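# Insert the piston rod-first into the cylinder

## Task

Slide the piston into the cylinder with its rod end entering first, and keep pushing until the piston's crown sits lower than the cylinder's upper rim.

## Robot and tools

Robot: two six-joint arms with parallel grippers, left_arm and right_arm, facing a table. Scene frame: origin at table-top height, midway between the two nominal arm bases; +x points out over the table, +y toward left_arm, +z up. Calibrated base positions in metres: left_arm (-0.001, +0.320, +0.037), right_arm (+0.017, -0.300, +0.045), both turned only slightly about z. Arm names do not match image sides. Two head cameras on a stand behind the arms: cam_head_left and cam_head_right. Each gripper also carries a wrist camera: cam_left_wrist and cam_right_wrist. All images are 896x504 pixels.

Joint row layout. Every commanded row is one flat list of 14 numbers covering both arms, even when only one arm moves. The first 7 are left_arm and the next 7 are right_arm. Within each arm the order is unusual: waist, elbow, wrist pitch, shoulder, wrist roll, wrist yaw, then gripper opening. The six joint values are absolute target angles in radians, not offsets. Stated ranges: waist -2.618 to 3.054, shoulder 0.000 to 3.142, elbow 0.000 to 3.142, wrist pitch -1.571 to 1.571, wrist yaw -1.571 to 1.571, wrist roll -2.094 to 2.094. The true end of a joint may be up to 0.059 rad away from its stated end. A call is rejected if a target goes more than 0.059 past a stated end and also beyond where that joint already is. A result line saying "joint sent to its limit" means the target was clipped at the joint's end. The opening is a value on a scale from -1 (closed) to +1 (fully open). To leave a gripper unchanged, resend its current command; a 0 in that slot is a real command.

Motion limits. Per control step, the target for the waist, shoulder or elbow is kept within 0.339 rad of its measured angle, and each wrist joint within 2.2 rad. If the targets would put a gripper more than 200 mm from where it is now, that arm's targets are pulled back. A far goal may therefore need several calls. To hold a joint still, resend its "Joint targets" value.

Tools:
- execute_actions(actions, cameras): actions is a list of up to 15 actions; each action is a list of up to 15 rows of 14 numbers, one row per 1/30 s step. A short action repeats its final row for the remaining steps, so one action lasts 0.5 s. Images come back only if actions is empty or cameras names them (["all"] for all, [] for none). An empty list also reports the scene number and task.
- move(target, speed, blend, opening_speed, grip_force, blocking, cameras): target is one 14-number row or a list of up to 15 rows, all absolute joint angles, sharing 10 s in total. All joints travel in step, so grippers follow curves and nothing is steered round obstacles. speed in rad/s (0.01 to 12.57, default 0.5) is the top speed of the joint with the farthest to go; one value or one per target. blend in rad rounds corners of a list; 0 stops at each. opening_speed (0.2 or more, per second on the -1 to +1 scale) ramps the fingers. grip_force in newtons per pad, 10 to 50, one value or one per arm, persists until changed; low values close slowly. blocking=false returns after about 0.5 s while motion continues; a new move replaces a running one. The result adds a "move:" line: done, off_target (at rest but a joint more than 0.035 rad from target), moving, held, or fault, and limits=held if steps were withheld.
- wait(seconds, cameras): 0 to 10 s; arms hold their last command.
- stop(cameras): brakes a running move.
- zoom_image(camera, region): region [x0, y0, x1, y1] in pixels of that camera's latest image, at most 504 by 504; only cameras in the newest images.
- read_manual(section): licence texts only.
- finished_scene(scene): scene is 1 or 2; ends the scene irreversibly. Call only once the piston is in place and stable.

Results. end_effector_position (metres) and end_effector_quat_wxyz are in the scene frame; the position is the point between the finger pads, about 1 cm behind the tips, and may be off by a few centimetres. The fingers point along the gripper's +z and open along its y. Joint positions and Joint velocities have one block per arm in the row order above, plus the pad gap (m; 0.094 when fully open). "Joint targets" are the angles currently driven toward; "Tool commands" the current gripper commands. grip_measured uses the opening scale; under a firm grip it reads a little below the part's true width. "joint command not followed" means a clearance check altered some steps. Joint torques are in N m, positive toward larger angles, with offsets and noise; entries 1, 2 and 4 wrap at ±28. Motor temperatures: MOTOR HOT at 75 °C, a fault folding that arm away at 90 °C, loss of holding at 100 °C. Holding loads, stretched poses or pushing against unreachable goals heats motors.

Gripping: open well beyond grip_measured to release. Close slowly on fragile parts. Squeeze is roughly 50 to 64 N per pad at full force.

Avoid: dropping or releasing a moving part, letting anything leave the table, fast impacts or hard pushes on fixed or heavy objects, any contact or squeeze between the two arms (including one gripper closing on the other's fingers), strain on wrist camera cables, and arm stops. Faster touches hit harder, and targets set deep past a contact press harder. Objects can be nudged briefly by outside disturbances, so recheck with cameras. Time keeps running while you reason, and running moves continue meanwhile.

Each tool is called after ">>>" by a JSON object that holds its "op" and its "data".

## Session

>>> {"op": "execute_actions", "data": {"actions": []}}

Scene clock: 0.00 s.
left_arm: end_effector_position=(+0.3851, +0.3316, +0.1228) grip_measured=+1.000 end_effector_quat_wxyz=(+0.538, -0.023, +0.841, -0.056) | right_arm: end_effector_position=(+0.4177, -0.3083, +0.1475) grip_measured=+1.000 end_effector_quat_wxyz=(+0.589, +0.012, +0.808, -0.003)
Joint names: [waist, elbow, wrist pitch, shoulder, wrist roll, wrist yaw]
Joint positions: left_arm=[0.111 0.379 0.665 1.479 -0.056 0.165 0.094] | right_arm=[0.004 0.366 0.866 1.543 0.009 -0.003 0.094]
Joint velocities: within noise
Joint torques (N m): no reading
Motor temperatures (°C): left_arm=[29 28 30 27 27 27 25] | right_arm=[30 31 29 28 28 29 28]
Heat: left arm: 30 °C; right arm: 31 °C.
Joint targets: left_arm=[0.111 0.388 0.667 1.470 -0.055 0.167] | right_arm=[0.004 0.374 0.870 1.536 0.008 -0.003]
Tool commands: left_gripper/opening=+1.0 right_gripper/opening=+1.0

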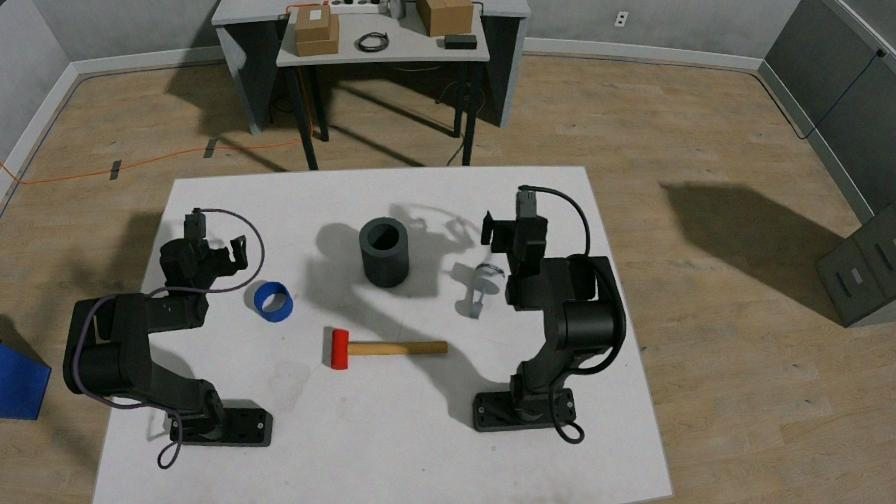

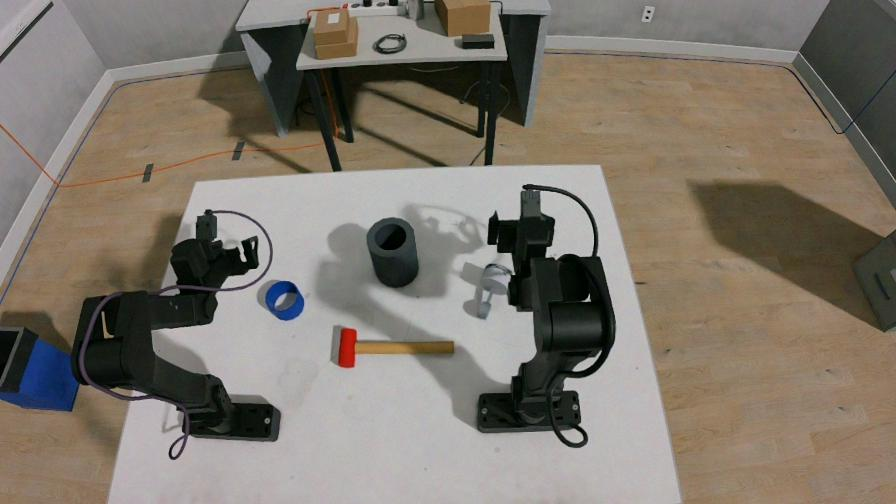

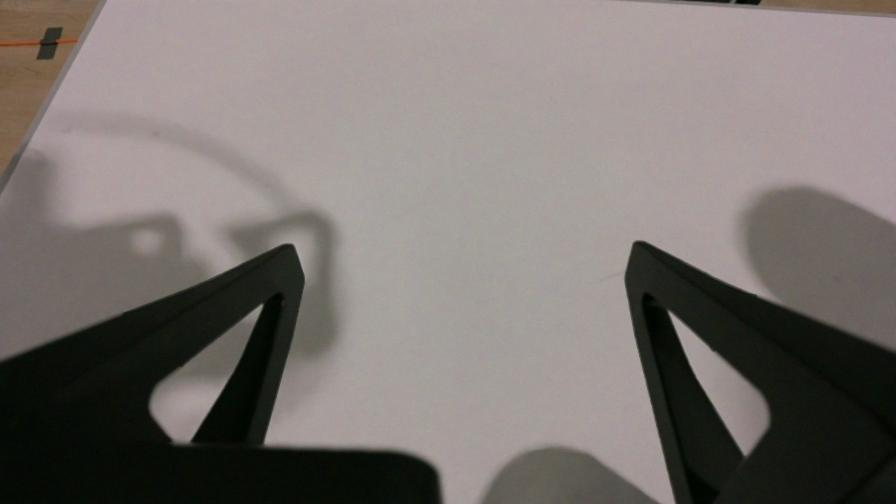

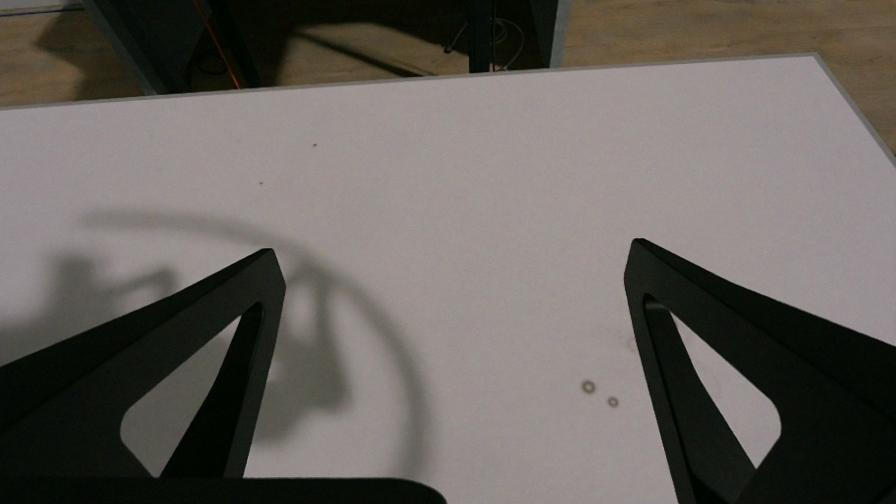

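>>> {"op": "zoom_image", "data": {"camera": "cam_head_left", "region": [420, 220, 560, 340]}}

>>> {"op": "zoom_image", "data": {"camera": "cam_head_right", "region": [420, 220, 560, 340]}}

>>> {"op": "zoom_image", "data": {"camera": "cam_head_left", "region": [320, 190, 460, 310]}}

>>> {"op": "zoom_image", "data": {"camera": "cam_head_right", "region": [320, 190, 460, 310]}}

Scaled by 3.600 from the camera's 896x504 image, which has a finer 1280x720 frame.

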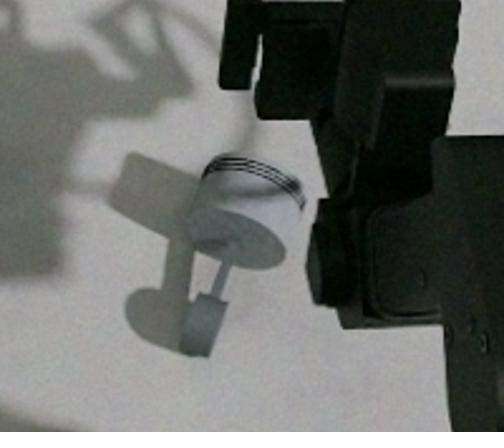

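Scaled by 3.600 from the camera's 896x504 image, which has a finer 1280x720 frame.

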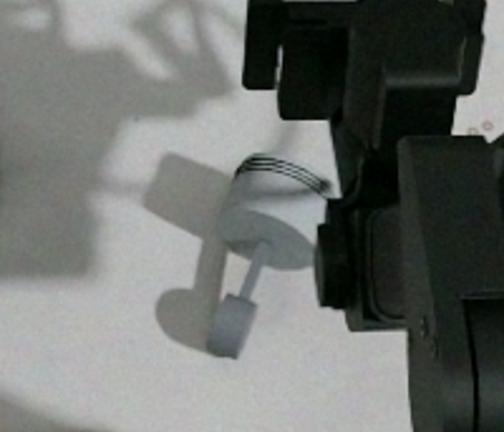

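Scaled by 3.600 from the camera's 896x504 image, which has a finer 1280x720 frame.

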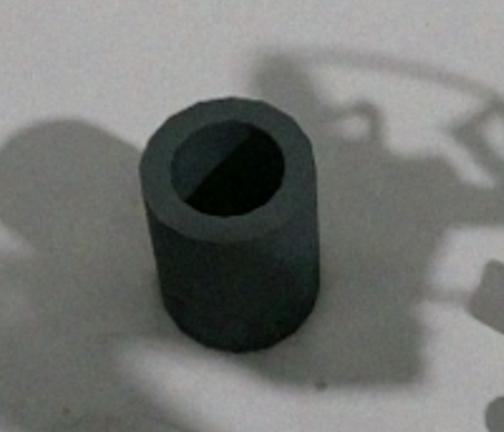

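Scaled by 3.600 from the camera's 896x504 image, which has a finer 1280x720 frame.

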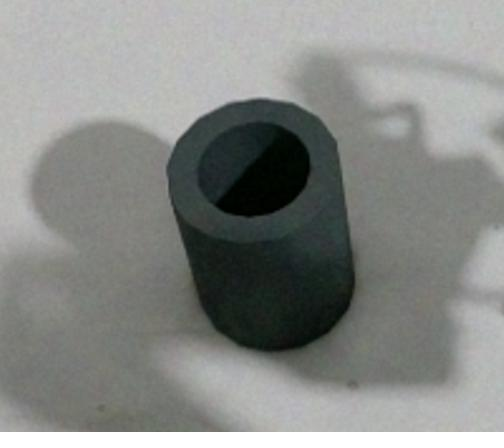

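>>> {"op": "move", "data": {"target": [-0.782, 0.687, 0.01, 0.897, 0, 0, 1, 0.098, 0.797, -0.706, 0.991, 0, 0, 1], "speed": 1.0, "cameras": ["all"]}}

Scene clock: 27.43 s.
left_arm: end_effector_position=(+0.2494, +0.0688, +0.3043) grip_measured=+1.000 end_effector_quat_wxyz=(+0.573, +0.299, +0.724, -0.243) | right_arm: end_effector_position=(+0.2939, -0.2812, +0.1837) grip_measured=+1.000 end_effector_quat_wxyz=(+0.308, -0.029, +0.951, +0.012)
Joint names: [waist, elbow, wrist pitch, shoulder, wrist roll, wrist yaw]
Joint positions: left_arm=[-0.777 0.659 0.024 0.911 -0.007 0.011 0.094] | right_arm=[0.091 0.765 -0.704 1.004 0.003 -0.003 0.094]
Joint torques (N m): left_arm=[-0.51 9.5 1.28 -2 0.08 -0.15] | right_arm=[0.72 8.58 1.36 -3.06 -0.01 0.04]
Heat: left arm: 33 °C; right arm: 32 °C.
Joint targets: left_arm=[-0.782 0.687 0.010 0.897 0.000 0.000] | right_arm=[0.098 0.797 -0.706 0.991 0.000 0.000]
move: done
camera_calibration:
cam_left_wrist: T_world_to_cam=[[-0.693402, -0.718343, -0.0563652, 0.240896], [-0.538343, 0.568466, -0.62212, 0.290423], [0.478937, -0.401035, -0.78089, 0.266799], [0, 0, 0, 1]] pos_world=[0.195605, 0.114946, 0.402597]
cam_right_wrist: T_world_to_cam=[[0.0505616, -0.997189, -0.0552985, -0.28535], [-0.997489, -0.0531706, 0.0467741, 0.277517], [-0.0495829, 0.0527946, -0.997374, 0.336334], [0, 0, 0, 1]] pos_world=[0.307924, -0.287548, 0.306691]

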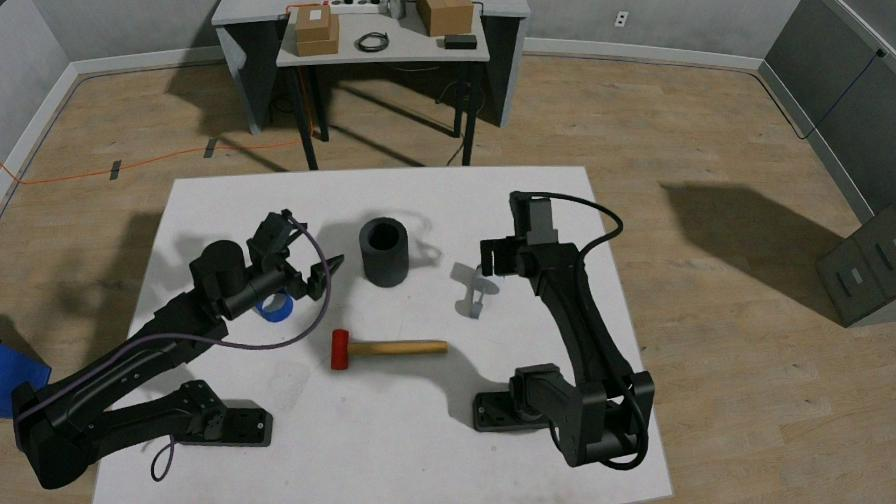

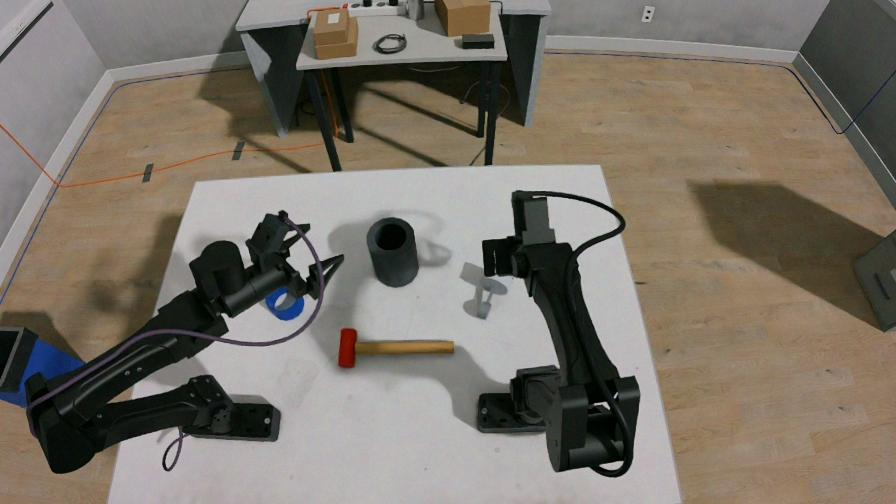

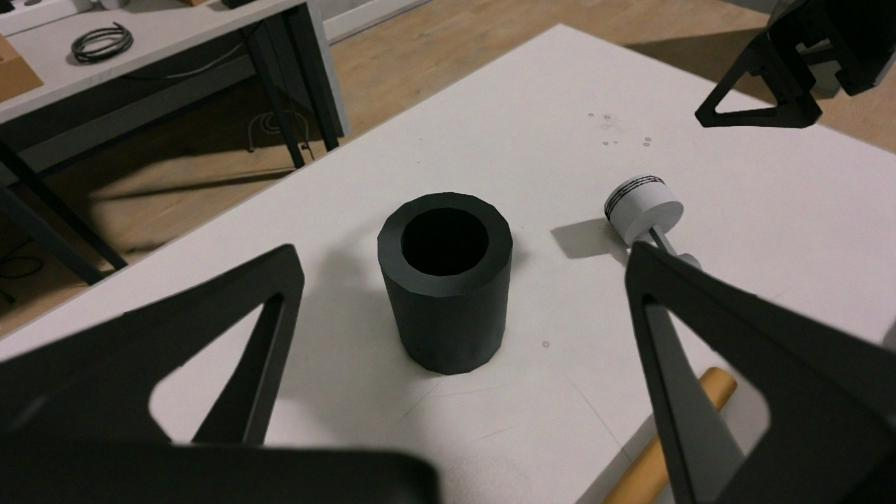

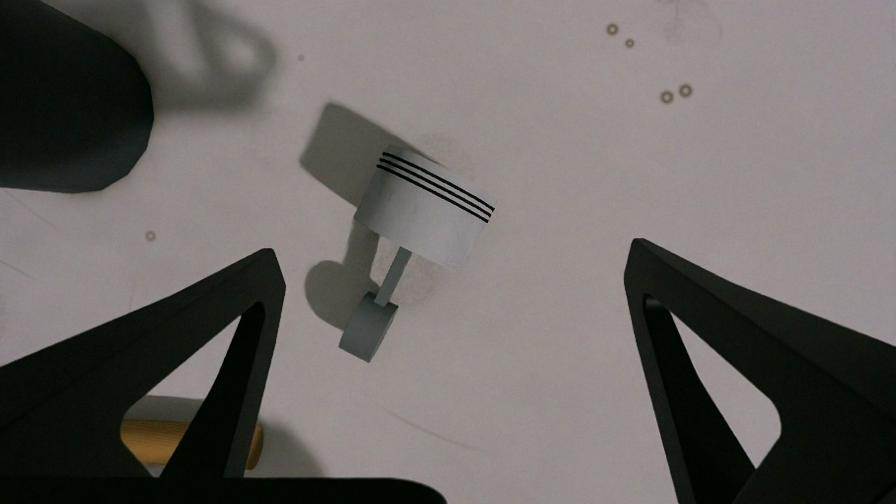

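>>> {"op": "zoom_image", "data": {"camera": "cam_right_wrist", "region": [300, 120, 524, 372]}}

>>> {"op": "zoom_image", "data": {"camera": "cam_left_wrist", "region": [340, 170, 564, 390]}}

>>> {"op": "zoom_image", "data": {"camera": "cam_left_wrist", "region": [560, 150, 740, 300]}}

Scaled by 2.000 from the camera's 896x504 image, which has a finer 1280x720 frame.

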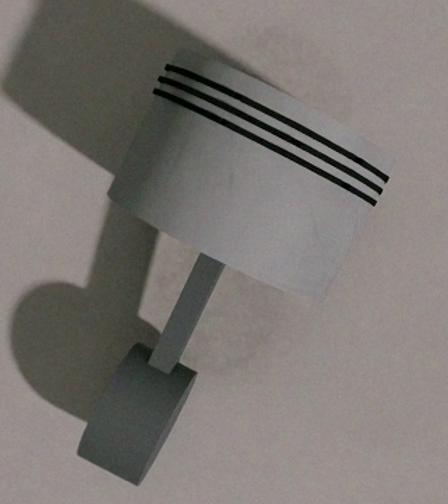

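Scaled by 2.250 from the camera's 896x504 image, which has a finer 1280x720 frame.

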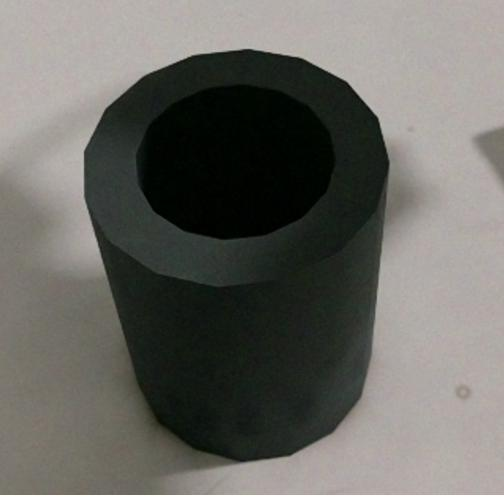

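Scaled by 2.800 from the camera's 896x504 image, which has a finer 1280x720 frame.

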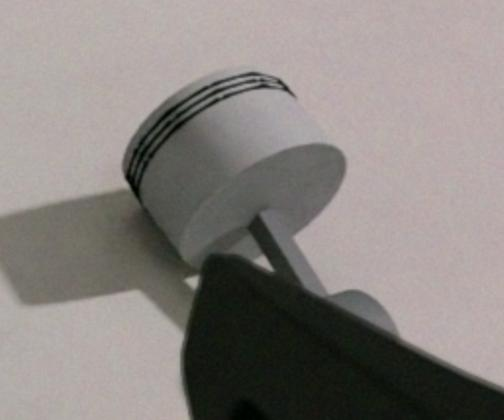

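>>> {"op": "move", "data": {"target": [-0.782, 0.687, 0.01, 0.897, 0, 0.17, 1, 0.1035, 1.5007, -1.3332, 1.8718, 0.4726, -0.0687, 1], "speed": 1.0, "cameras": ["cam_left_wrist", "cam_right_wrist"]}}

Scene clock: 46.37 s.
left_arm: end_effector_position=(+0.2296, +0.0520, +0.3047) grip_measured=+1.000 end_effector_quat_wxyz=(+0.549, +0.340, +0.705, -0.295) | right_arm: end_effector_position=(+0.3238, -0.2666, +0.1295) grip_measured=+1.000 end_effector_quat_wxyz=(-0.081, +0.197, +0.977, +0.011)
Joint names: [waist, elbow, wrist pitch, shoulder, wrist roll, wrist yaw]
Joint positions: left_arm=[-0.777 0.659 0.024 0.911 -0.007 0.155 0.094] | right_arm=[0.097 1.471 -1.325 1.867 0.462 -0.064 0.094]
Joint torques (N m): left_arm=[-0.5 9.5 1.29 -1.99 0.08 0.15] | right_arm=[0.69 7.23 -0.17 -8.21 0.1 -0.08]
Motor temperatures (°C): left_arm=[29 30 35 28 27 27 25] | right_arm=[30 33 32 29 28 29 28]
Heat: left arm: 35 °C; right arm: 33 °C.
Joint targets: left_arm=[-0.782 0.687 0.010 0.897 0.000 0.170] | right_arm=[0.103 1.501 -1.333 1.872 0.473 -0.069]
move: done
camera_calibration:
cam_left_wrist: T_world_to_cam=[[-0.788124, -0.615054, -0.023841, 0.221639], [-0.468876, 0.625005, -0.624118, 0.271351], [0.398767, -0.480704, -0.780966, 0.292439], [0, 0, 0, 1]] pos_world=[0.185294, 0.107301, 0.403024]
cam_right_wrist: T_world_to_cam=[[-0.427405, -0.903899, -0.0170558, -0.100555], [-0.610245, 0.27453, 0.743124, 0.182295], [-0.667027, 0.328024, -0.668936, 0.513793], [0, 0, 0, 1]] pos_world=[0.41098, -0.309473, 0.206512]
Images, in order (width x height): cam_left_wrist 896x504, cam_right_wrist 896x504.

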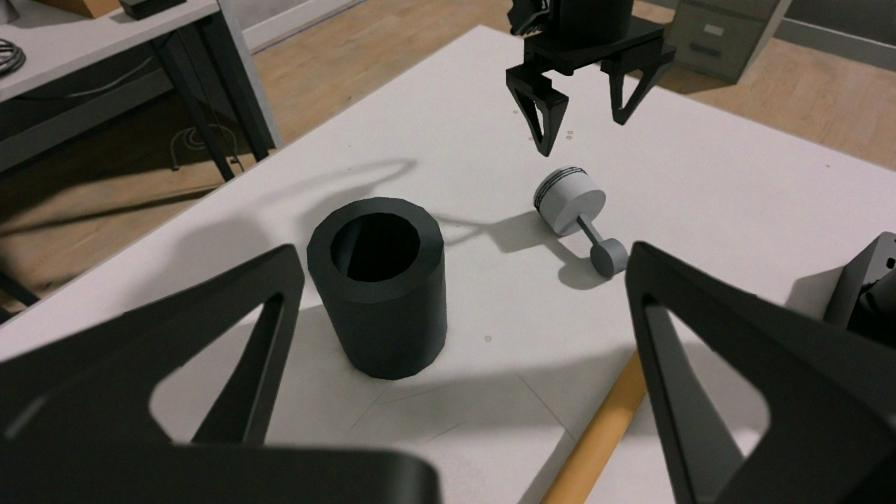

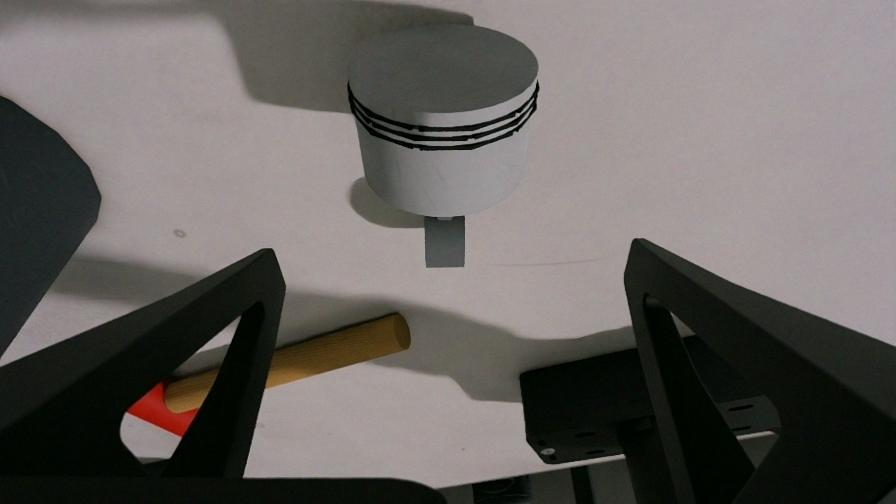

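>>> {"op": "move", "data": {"target": [[-0.782, 0.687, 0.01, 0.897, 0, 0.17, 1, 0.07, 1.558, -1.333, 2.067, 0.432, -0.126, 1], [-0.782, 0.687, 0.01, 0.897, 0, 0.17, 1, 0.042, 1.602, -1.333, 2.238, 0.391, -0.183, 1]], "speed": 0.4, "blend": [0.05, 0], "cameras": ["all"]}}

Scene clock: 51.67 s.
left_arm: end_effector_position=(+0.2296, +0.0519, +0.3047) grip_measured=+1.000 end_effector_quat_wxyz=(+0.549, +0.340, +0.704, -0.295) | right_arm: end_effector_position=(+0.3291, -0.2620, +0.0442) grip_measured=+1.000 end_effector_quat_wxyz=(-0.218, +0.198, +0.955, +0.042)
Joint names: [waist, elbow, wrist pitch, shoulder, wrist roll, wrist yaw]
Joint positions: left_arm=[-0.777 0.659 0.024 0.911 -0.007 0.156 0.094] | right_arm=[0.047 1.576 -1.331 2.229 0.391 -0.174 0.094]
Joint torques (N m): left_arm=[-0.5 9.5 1.29 -1.99 0.08 0.16] | right_arm=[-0.49 6.24 -0.69 -10.04 0.05 -0.18]
Heat: left arm: 36 °C; right arm: 33 °C.
Joint targets: left_arm=[-0.782 0.687 0.010 0.897 0.000 0.170] | right_arm=[0.042 1.602 -1.333 2.238 0.391 -0.183]
move: done
camera_calibration:
cam_left_wrist: T_world_to_cam=[[-0.78837, -0.614745, -0.0236979, 0.221532], [-0.46871, 0.625148, -0.6241, 0.27136], [0.398477, -0.480914, -0.780985, 0.292475], [0, 0, 0, 1]] pos_world=[0.185293, 0.107201, 0.403024]
cam_right_wrist: T_world_to_cam=[[-0.441571, -0.897194, -0.00760434, -0.0896876], [-0.393275, 0.185926, 0.900425, 0.146169], [-0.806443, 0.400592, -0.434944, 0.513358], [0, 0, 0, 1]] pos_world=[0.431875, -0.313291, 0.0909859]

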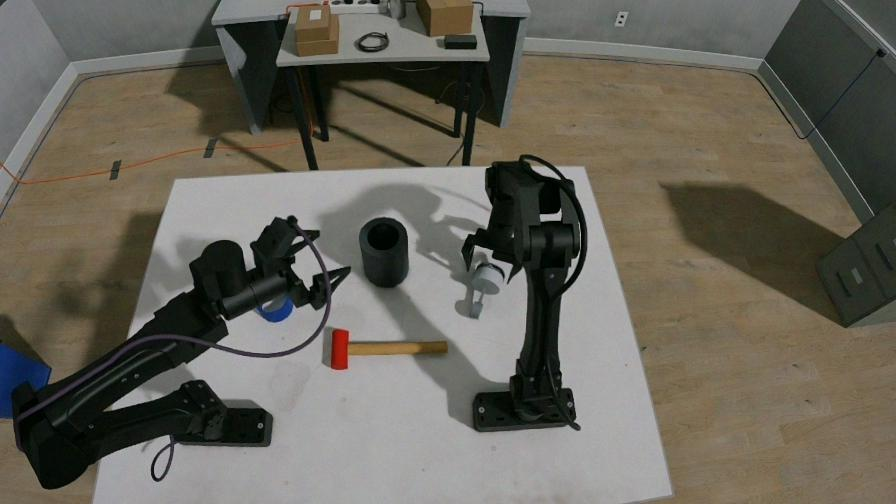

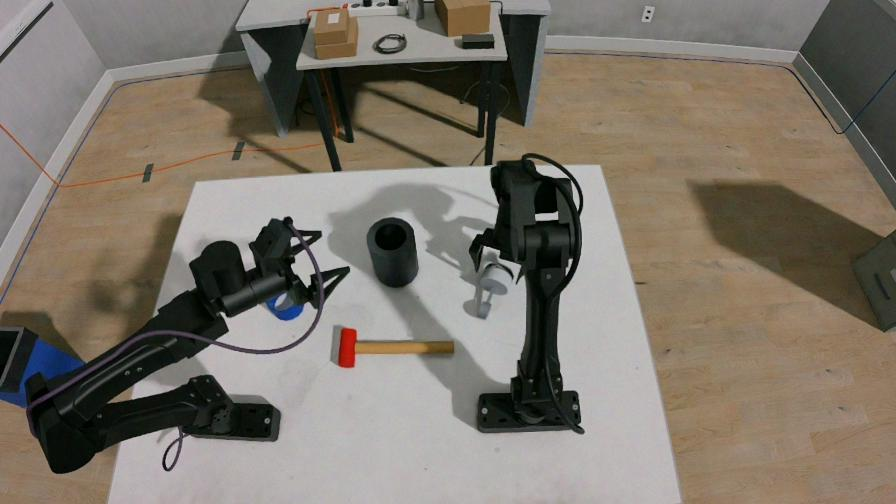

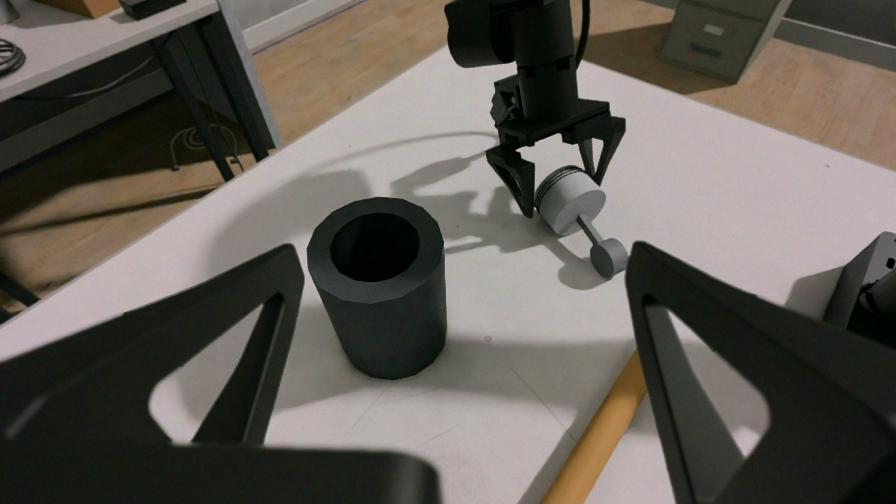

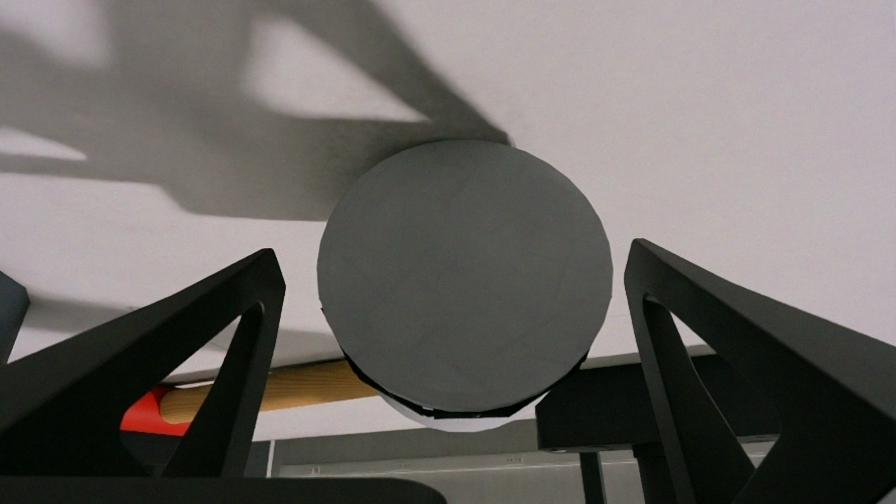

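>>> {"op": "move", "data": {"target": [[-0.782, 0.687, 0.01, 0.897, 0, 0.17, 1, 0.028, 1.602, -1.333, 2.231, 0.391, -0.183, 1], [-0.782, 0.687, 0.01, 0.897, 0, 0.17, 1, 0.028, 1.602, -1.333, 2.231, 0.391, -0.183, 0.2]], "speed": 0.4, "grip_force": 36, "cameras": ["cam_left_wrist", "cam_right_wrist"]}}

Scene clock: 56.27 s.
left_arm: end_effector_position=(+0.2296, +0.0519, +0.3047) grip_measured=+1.000 end_effector_quat_wxyz=(+0.549, +0.340, +0.704, -0.295) | right_arm: end_effector_position=(+0.3296, -0.2659, +0.0442) grip_measured=+0.471 end_effector_quat_wxyz=(-0.217, +0.204, +0.953, +0.044)
Joint names: [waist, elbow, wrist pitch, shoulder, wrist roll, wrist yaw]
Joint positions: left_arm=[-0.777 0.659 0.024 0.911 -0.007 0.156 0.094] | right_arm=[0.034 1.576 -1.331 2.229 0.391 -0.176 0.069]
Joint torques (N m): left_arm=[-0.5 9.5 1.29 -2 0.08 0.15] | right_arm=[-0.59 6.16 -0.67 -10.7 0.02 -0.14]
Heat: left arm: 36 °C; right arm: 33 °C.
Joint targets: left_arm=[-0.782 0.687 0.010 0.897 0.000 0.170] | right_arm=[0.028 1.602 -1.333 2.231 0.391 -0.183]
grip_force (N): 36, 36
move: done
camera_calibration:
cam_left_wrist: T_world_to_cam=[[-0.78837, -0.614745, -0.0236979, 0.221532], [-0.46871, 0.625148, -0.6241, 0.27136], [0.398477, -0.480914, -0.780985, 0.292475], [0, 0, 0, 1]] pos_world=[0.185293, 0.107201, 0.403024]
cam_right_wrist: T_world_to_cam=[[-0.454226, -0.890838, -0.00930163, -0.087031], [-0.390605, 0.189758, 0.900788, 0.147215], [-0.800691, 0.412795, -0.434159, 0.51663], [0, 0, 0, 1]] pos_world=[0.431632, -0.318728, 0.0908801]
Images, in order (width x height): cam_left_wrist 896x504, cam_right_wrist 896x504.

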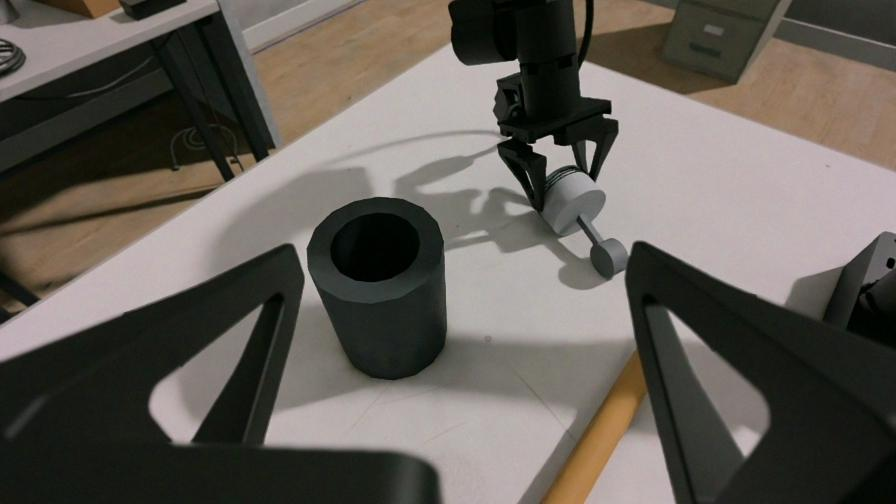

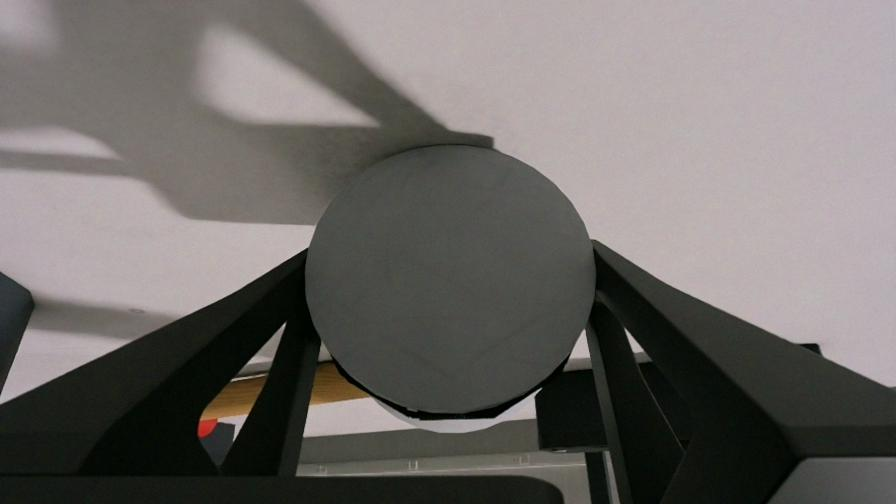

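>>> {"op": "move", "data": {"target": [[-0.782, 0.687, 0.01, 0.897, 0, 0.17, 1, 0.04, 1.565, -1.365, 2.033, 0.391, -0.18, 0.2], [-0.782, 0.687, 0.01, 0.897, 0, 0.17, 1, 0.2, 0.9, -0.129, 1.2, 0.1, -0.05, 0.2]], "speed": [0.4, 0.8], "blend": [0.05, 0], "cameras": ["all"]}}

Scene clock: 71.57 s.
left_arm: end_effector_position=(+0.2296, +0.0519, +0.3047) grip_measured=+1.000 end_effector_quat_wxyz=(+0.549, +0.340, +0.704, -0.295) | right_arm: end_effector_position=(+0.4063, -0.2223, +0.2564) grip_measured=+0.466 end_effector_quat_wxyz=(+0.477, -0.042, +0.873, +0.093)
Joint names: [waist, elbow, wrist pitch, shoulder, wrist roll, wrist yaw]
Joint positions: left_arm=[-0.777 0.659 0.024 0.911 -0.007 0.156 0.094] | right_arm=[0.195 0.901 -0.222 1.237 0.105 -0.063 0.069]
Joint torques (N m): left_arm=[-0.5 9.5 1.29 -1.99 0.08 0.15] | right_arm=[0.49 6.38 2.84 -7.75 -0.04 0.1]
Heat: left arm: 37 °C; right arm: 32 °C.
Joint targets: left_arm=[-0.782 0.687 0.010 0.897 0.000 0.170] | right_arm=[0.200 0.900 -0.129 1.200 0.100 -0.050]
grip_force (N): 36, 36
move: off_target (right_arm); right_arm: the wrist pitch is farthest, 0.093 rad from its target
camera_calibration:
cam_left_wrist: T_world_to_cam=[[-0.78837, -0.614745, -0.0236979, 0.221532], [-0.46871, 0.625148, -0.6241, 0.27136], [0.398477, -0.480914, -0.780985, 0.292475], [0, 0, 0, 1]] pos_world=[0.185293, 0.107201, 0.403024]
cam_right_wrist: T_world_to_cam=[[0.168941, -0.97029, -0.173192, -0.240218], [-0.939616, -0.105488, -0.325567, 0.449642], [0.297624, 0.217735, -0.929522, 0.289547], [0, 0, 0, 1]] pos_world=[0.376897, -0.248694, 0.373925]

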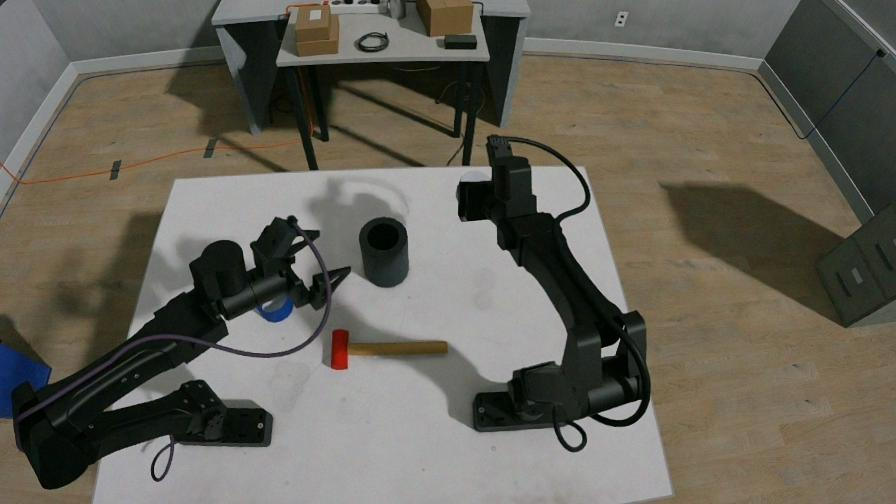

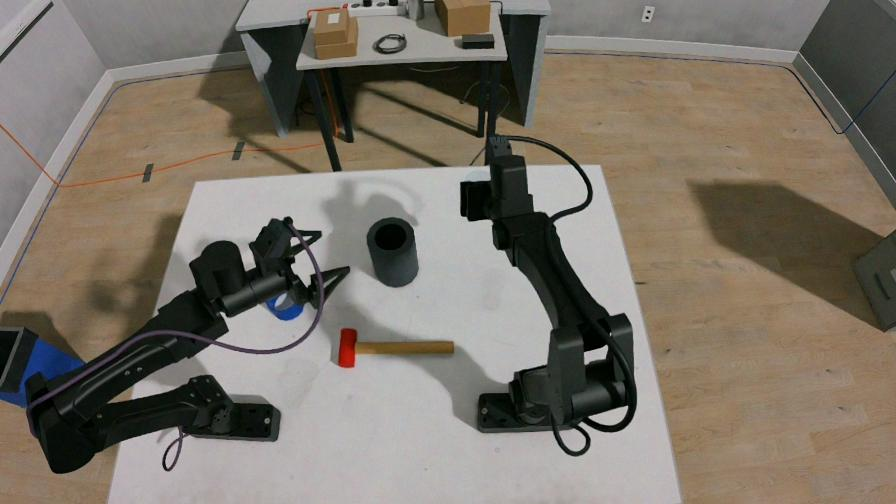

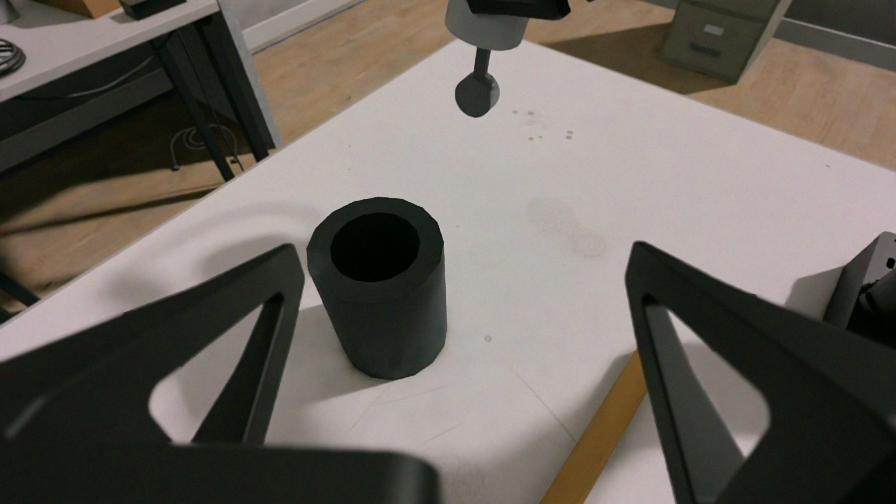

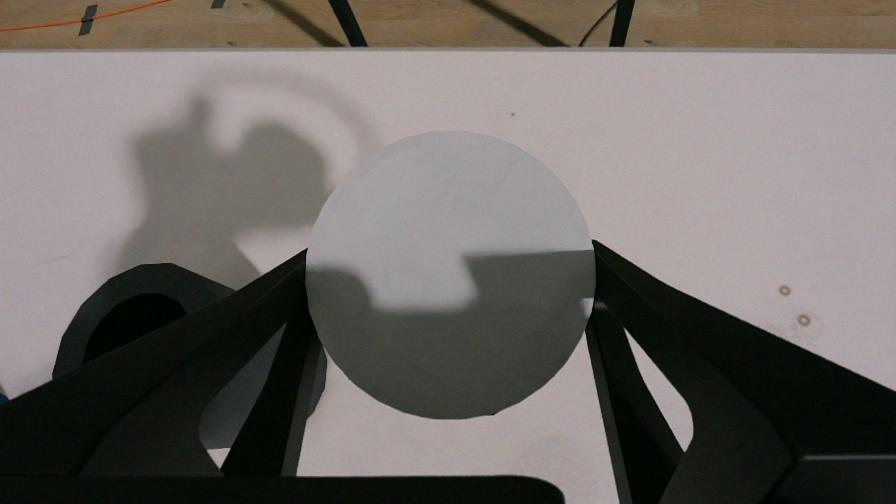

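>>> {"op": "zoom_image", "data": {"camera": "cam_right_wrist", "region": [290, 110, 610, 430]}}

>>> {"op": "zoom_image", "data": {"camera": "cam_left_wrist", "region": [410, 0, 610, 130]}}

>>> {"op": "zoom_image", "data": {"camera": "cam_right_wrist", "region": [30, 240, 340, 470]}}

Scaled by 1.575 from the camera's 896x504 image, which has a finer 1280x720 frame.

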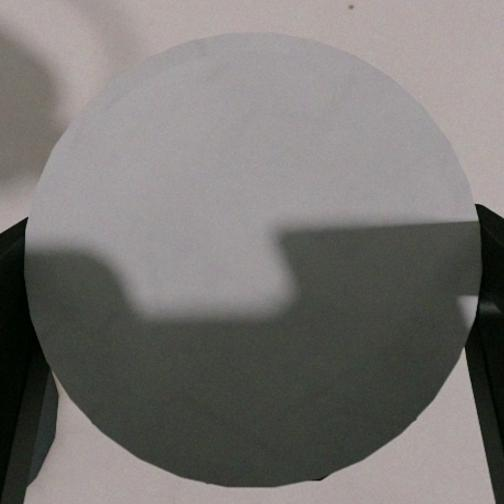

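Scaled by 2.520 from the camera's 896x504 image, which has a finer 1280x720 frame.

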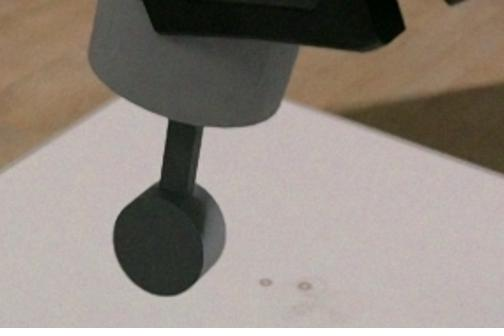

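Scaled by 1.626 from the camera's 896x504 image, which has a finer 1280x720 frame.

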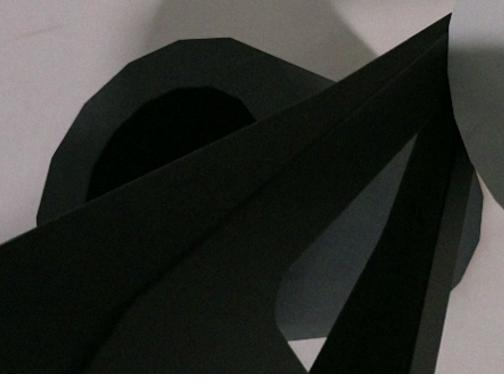

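>>> {"op": "move", "data": {"target": [-0.782, 0.687, 0.01, 0.897, 0, 0.17, 1, 0.689, 1.227, -0.262, 1.456, -0.005, 0.013, 0.2], "speed": 0.5, "cameras": ["all"]}}

Scene clock: 85.90 s.
left_arm: end_effector_position=(+0.2296, +0.0519, +0.3047) grip_measured=+1.000 end_effector_quat_wxyz=(+0.549, +0.340, +0.704, -0.295) | right_arm: end_effector_position=(+0.3670, -0.0236, +0.2634) grip_measured=+0.466 end_effector_quat_wxyz=(+0.428, -0.292, +0.843, +0.149)
Joint names: [waist, elbow, wrist pitch, shoulder, wrist roll, wrist yaw]
Joint positions: left_arm=[-0.777 0.659 0.024 0.911 -0.007 0.156 0.094] | right_arm=[0.694 1.166 -0.333 1.465 0 -0.003 0.069]
Joint torques (N m): left_arm=[-0.51 9.5 1.29 -1.99 0.09 0.15] | right_arm=[-0.35 11.15 2.55 -7.16 -0.05 0.17]
Heat: left arm: 37 °C; right arm: 33 °C.
Joint targets: left_arm=[-0.782 0.687 0.010 0.897 0.000 0.170] | right_arm=[0.689 1.227 -0.262 1.456 -0.005 0.013]
grip_force (N): 36, 36
move: off_target (right_arm); right_arm: the wrist pitch is farthest, 0.071 rad from its target
camera_calibration:
cam_left_wrist: T_world_to_cam=[[-0.78837, -0.614745, -0.0236979, 0.221532], [-0.46871, 0.625148, -0.6241, 0.27136], [0.398477, -0.480914, -0.780985, 0.292475], [0, 0, 0, 1]] pos_world=[0.185293, 0.107201, 0.403024]
cam_right_wrist: T_world_to_cam=[[0.621904, -0.781263, -0.0535122, -0.232836], [-0.763702, -0.589973, -0.26209, 0.343212], [0.17319, 0.203862, -0.963559, 0.318837], [0, 0, 0, 1]] pos_world=[0.351694, -0.0444196, 0.384711]

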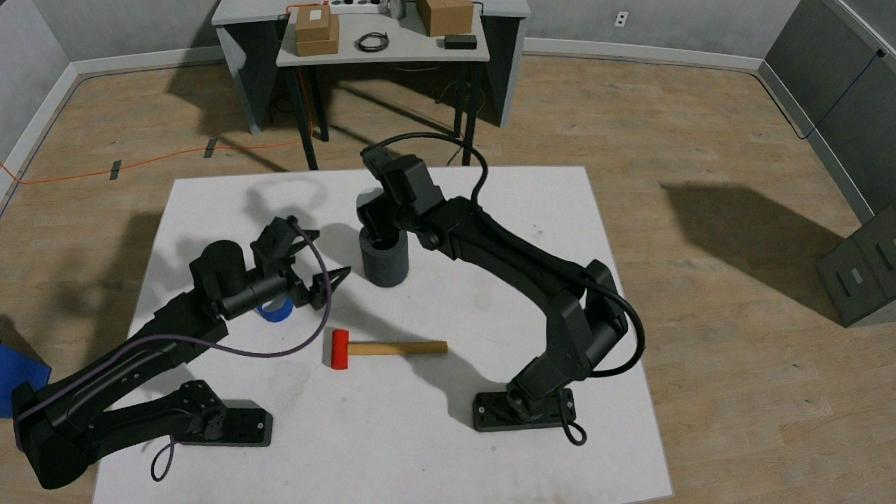

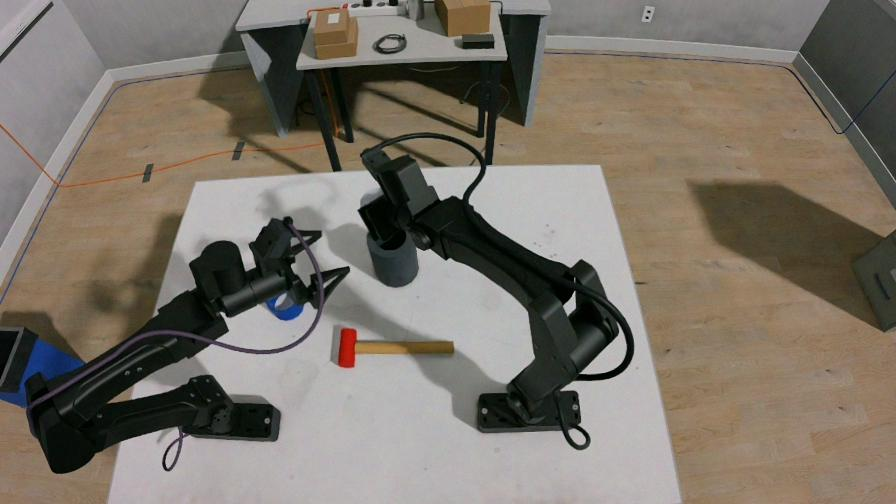

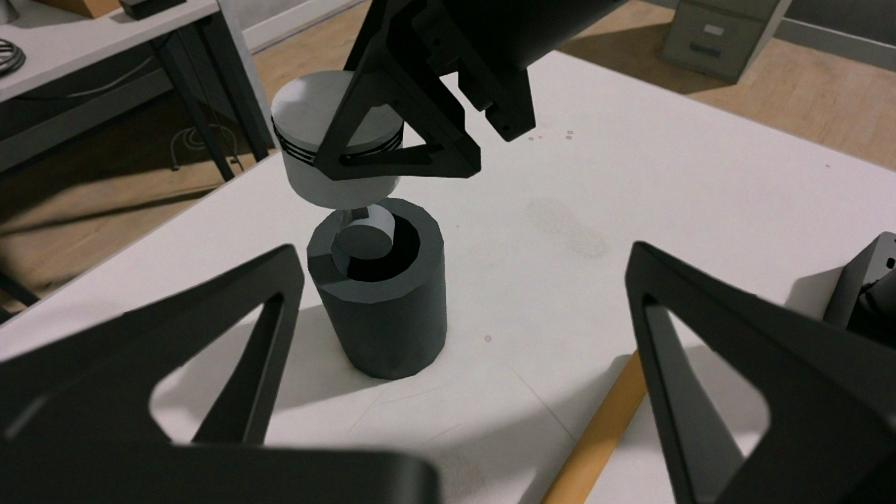

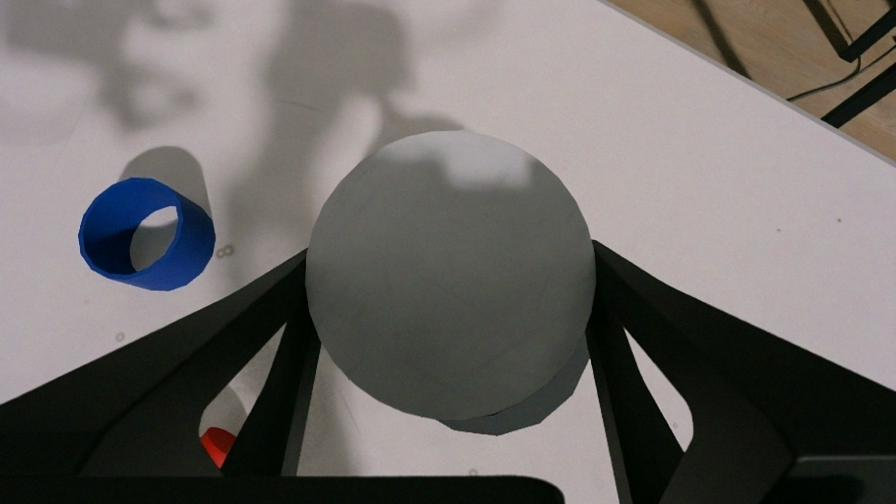

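>>> {"op": "zoom_image", "data": {"camera": "cam_left_wrist", "region": [250, 50, 500, 310]}}

>>> {"op": "zoom_image", "data": {"camera": "cam_right_wrist", "region": [290, 110, 610, 450]}}

Scaled by 1.938 from the camera's 896x504 image, which has a finer 1280x720 frame.

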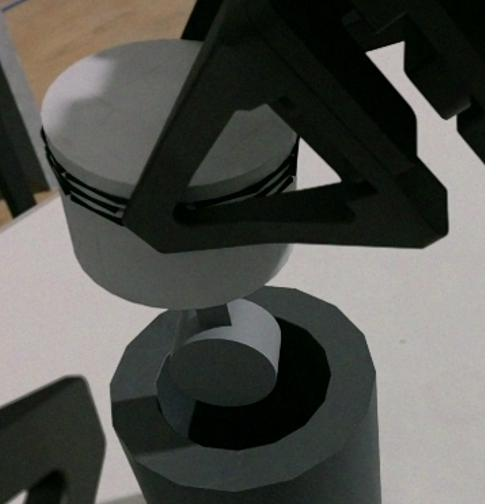

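Scaled by 1.482 from the camera's 896x504 image, which has a finer 1280x720 frame.

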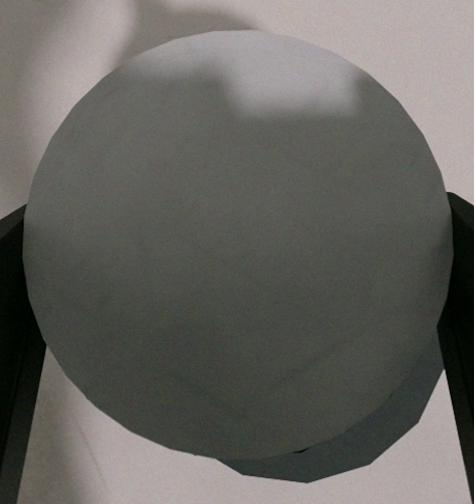

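>>> {"op": "zoom_image", "data": {"camera": "cam_left_wrist", "region": [262, 60, 412, 210]}}

>>> {"op": "zoom_image", "data": {"camera": "cam_left_wrist", "region": [300, 160, 450, 310]}}

Scaled by 3.360 from the camera's 896x504 image, which has a finer 1280x720 frame.

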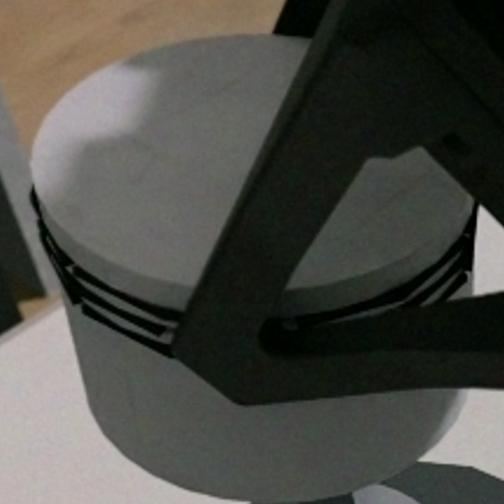

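Scaled by 3.360 from the camera's 896x504 image, which has a finer 1280x720 frame.

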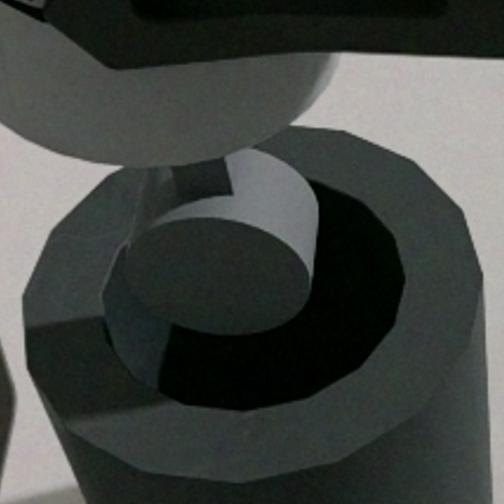

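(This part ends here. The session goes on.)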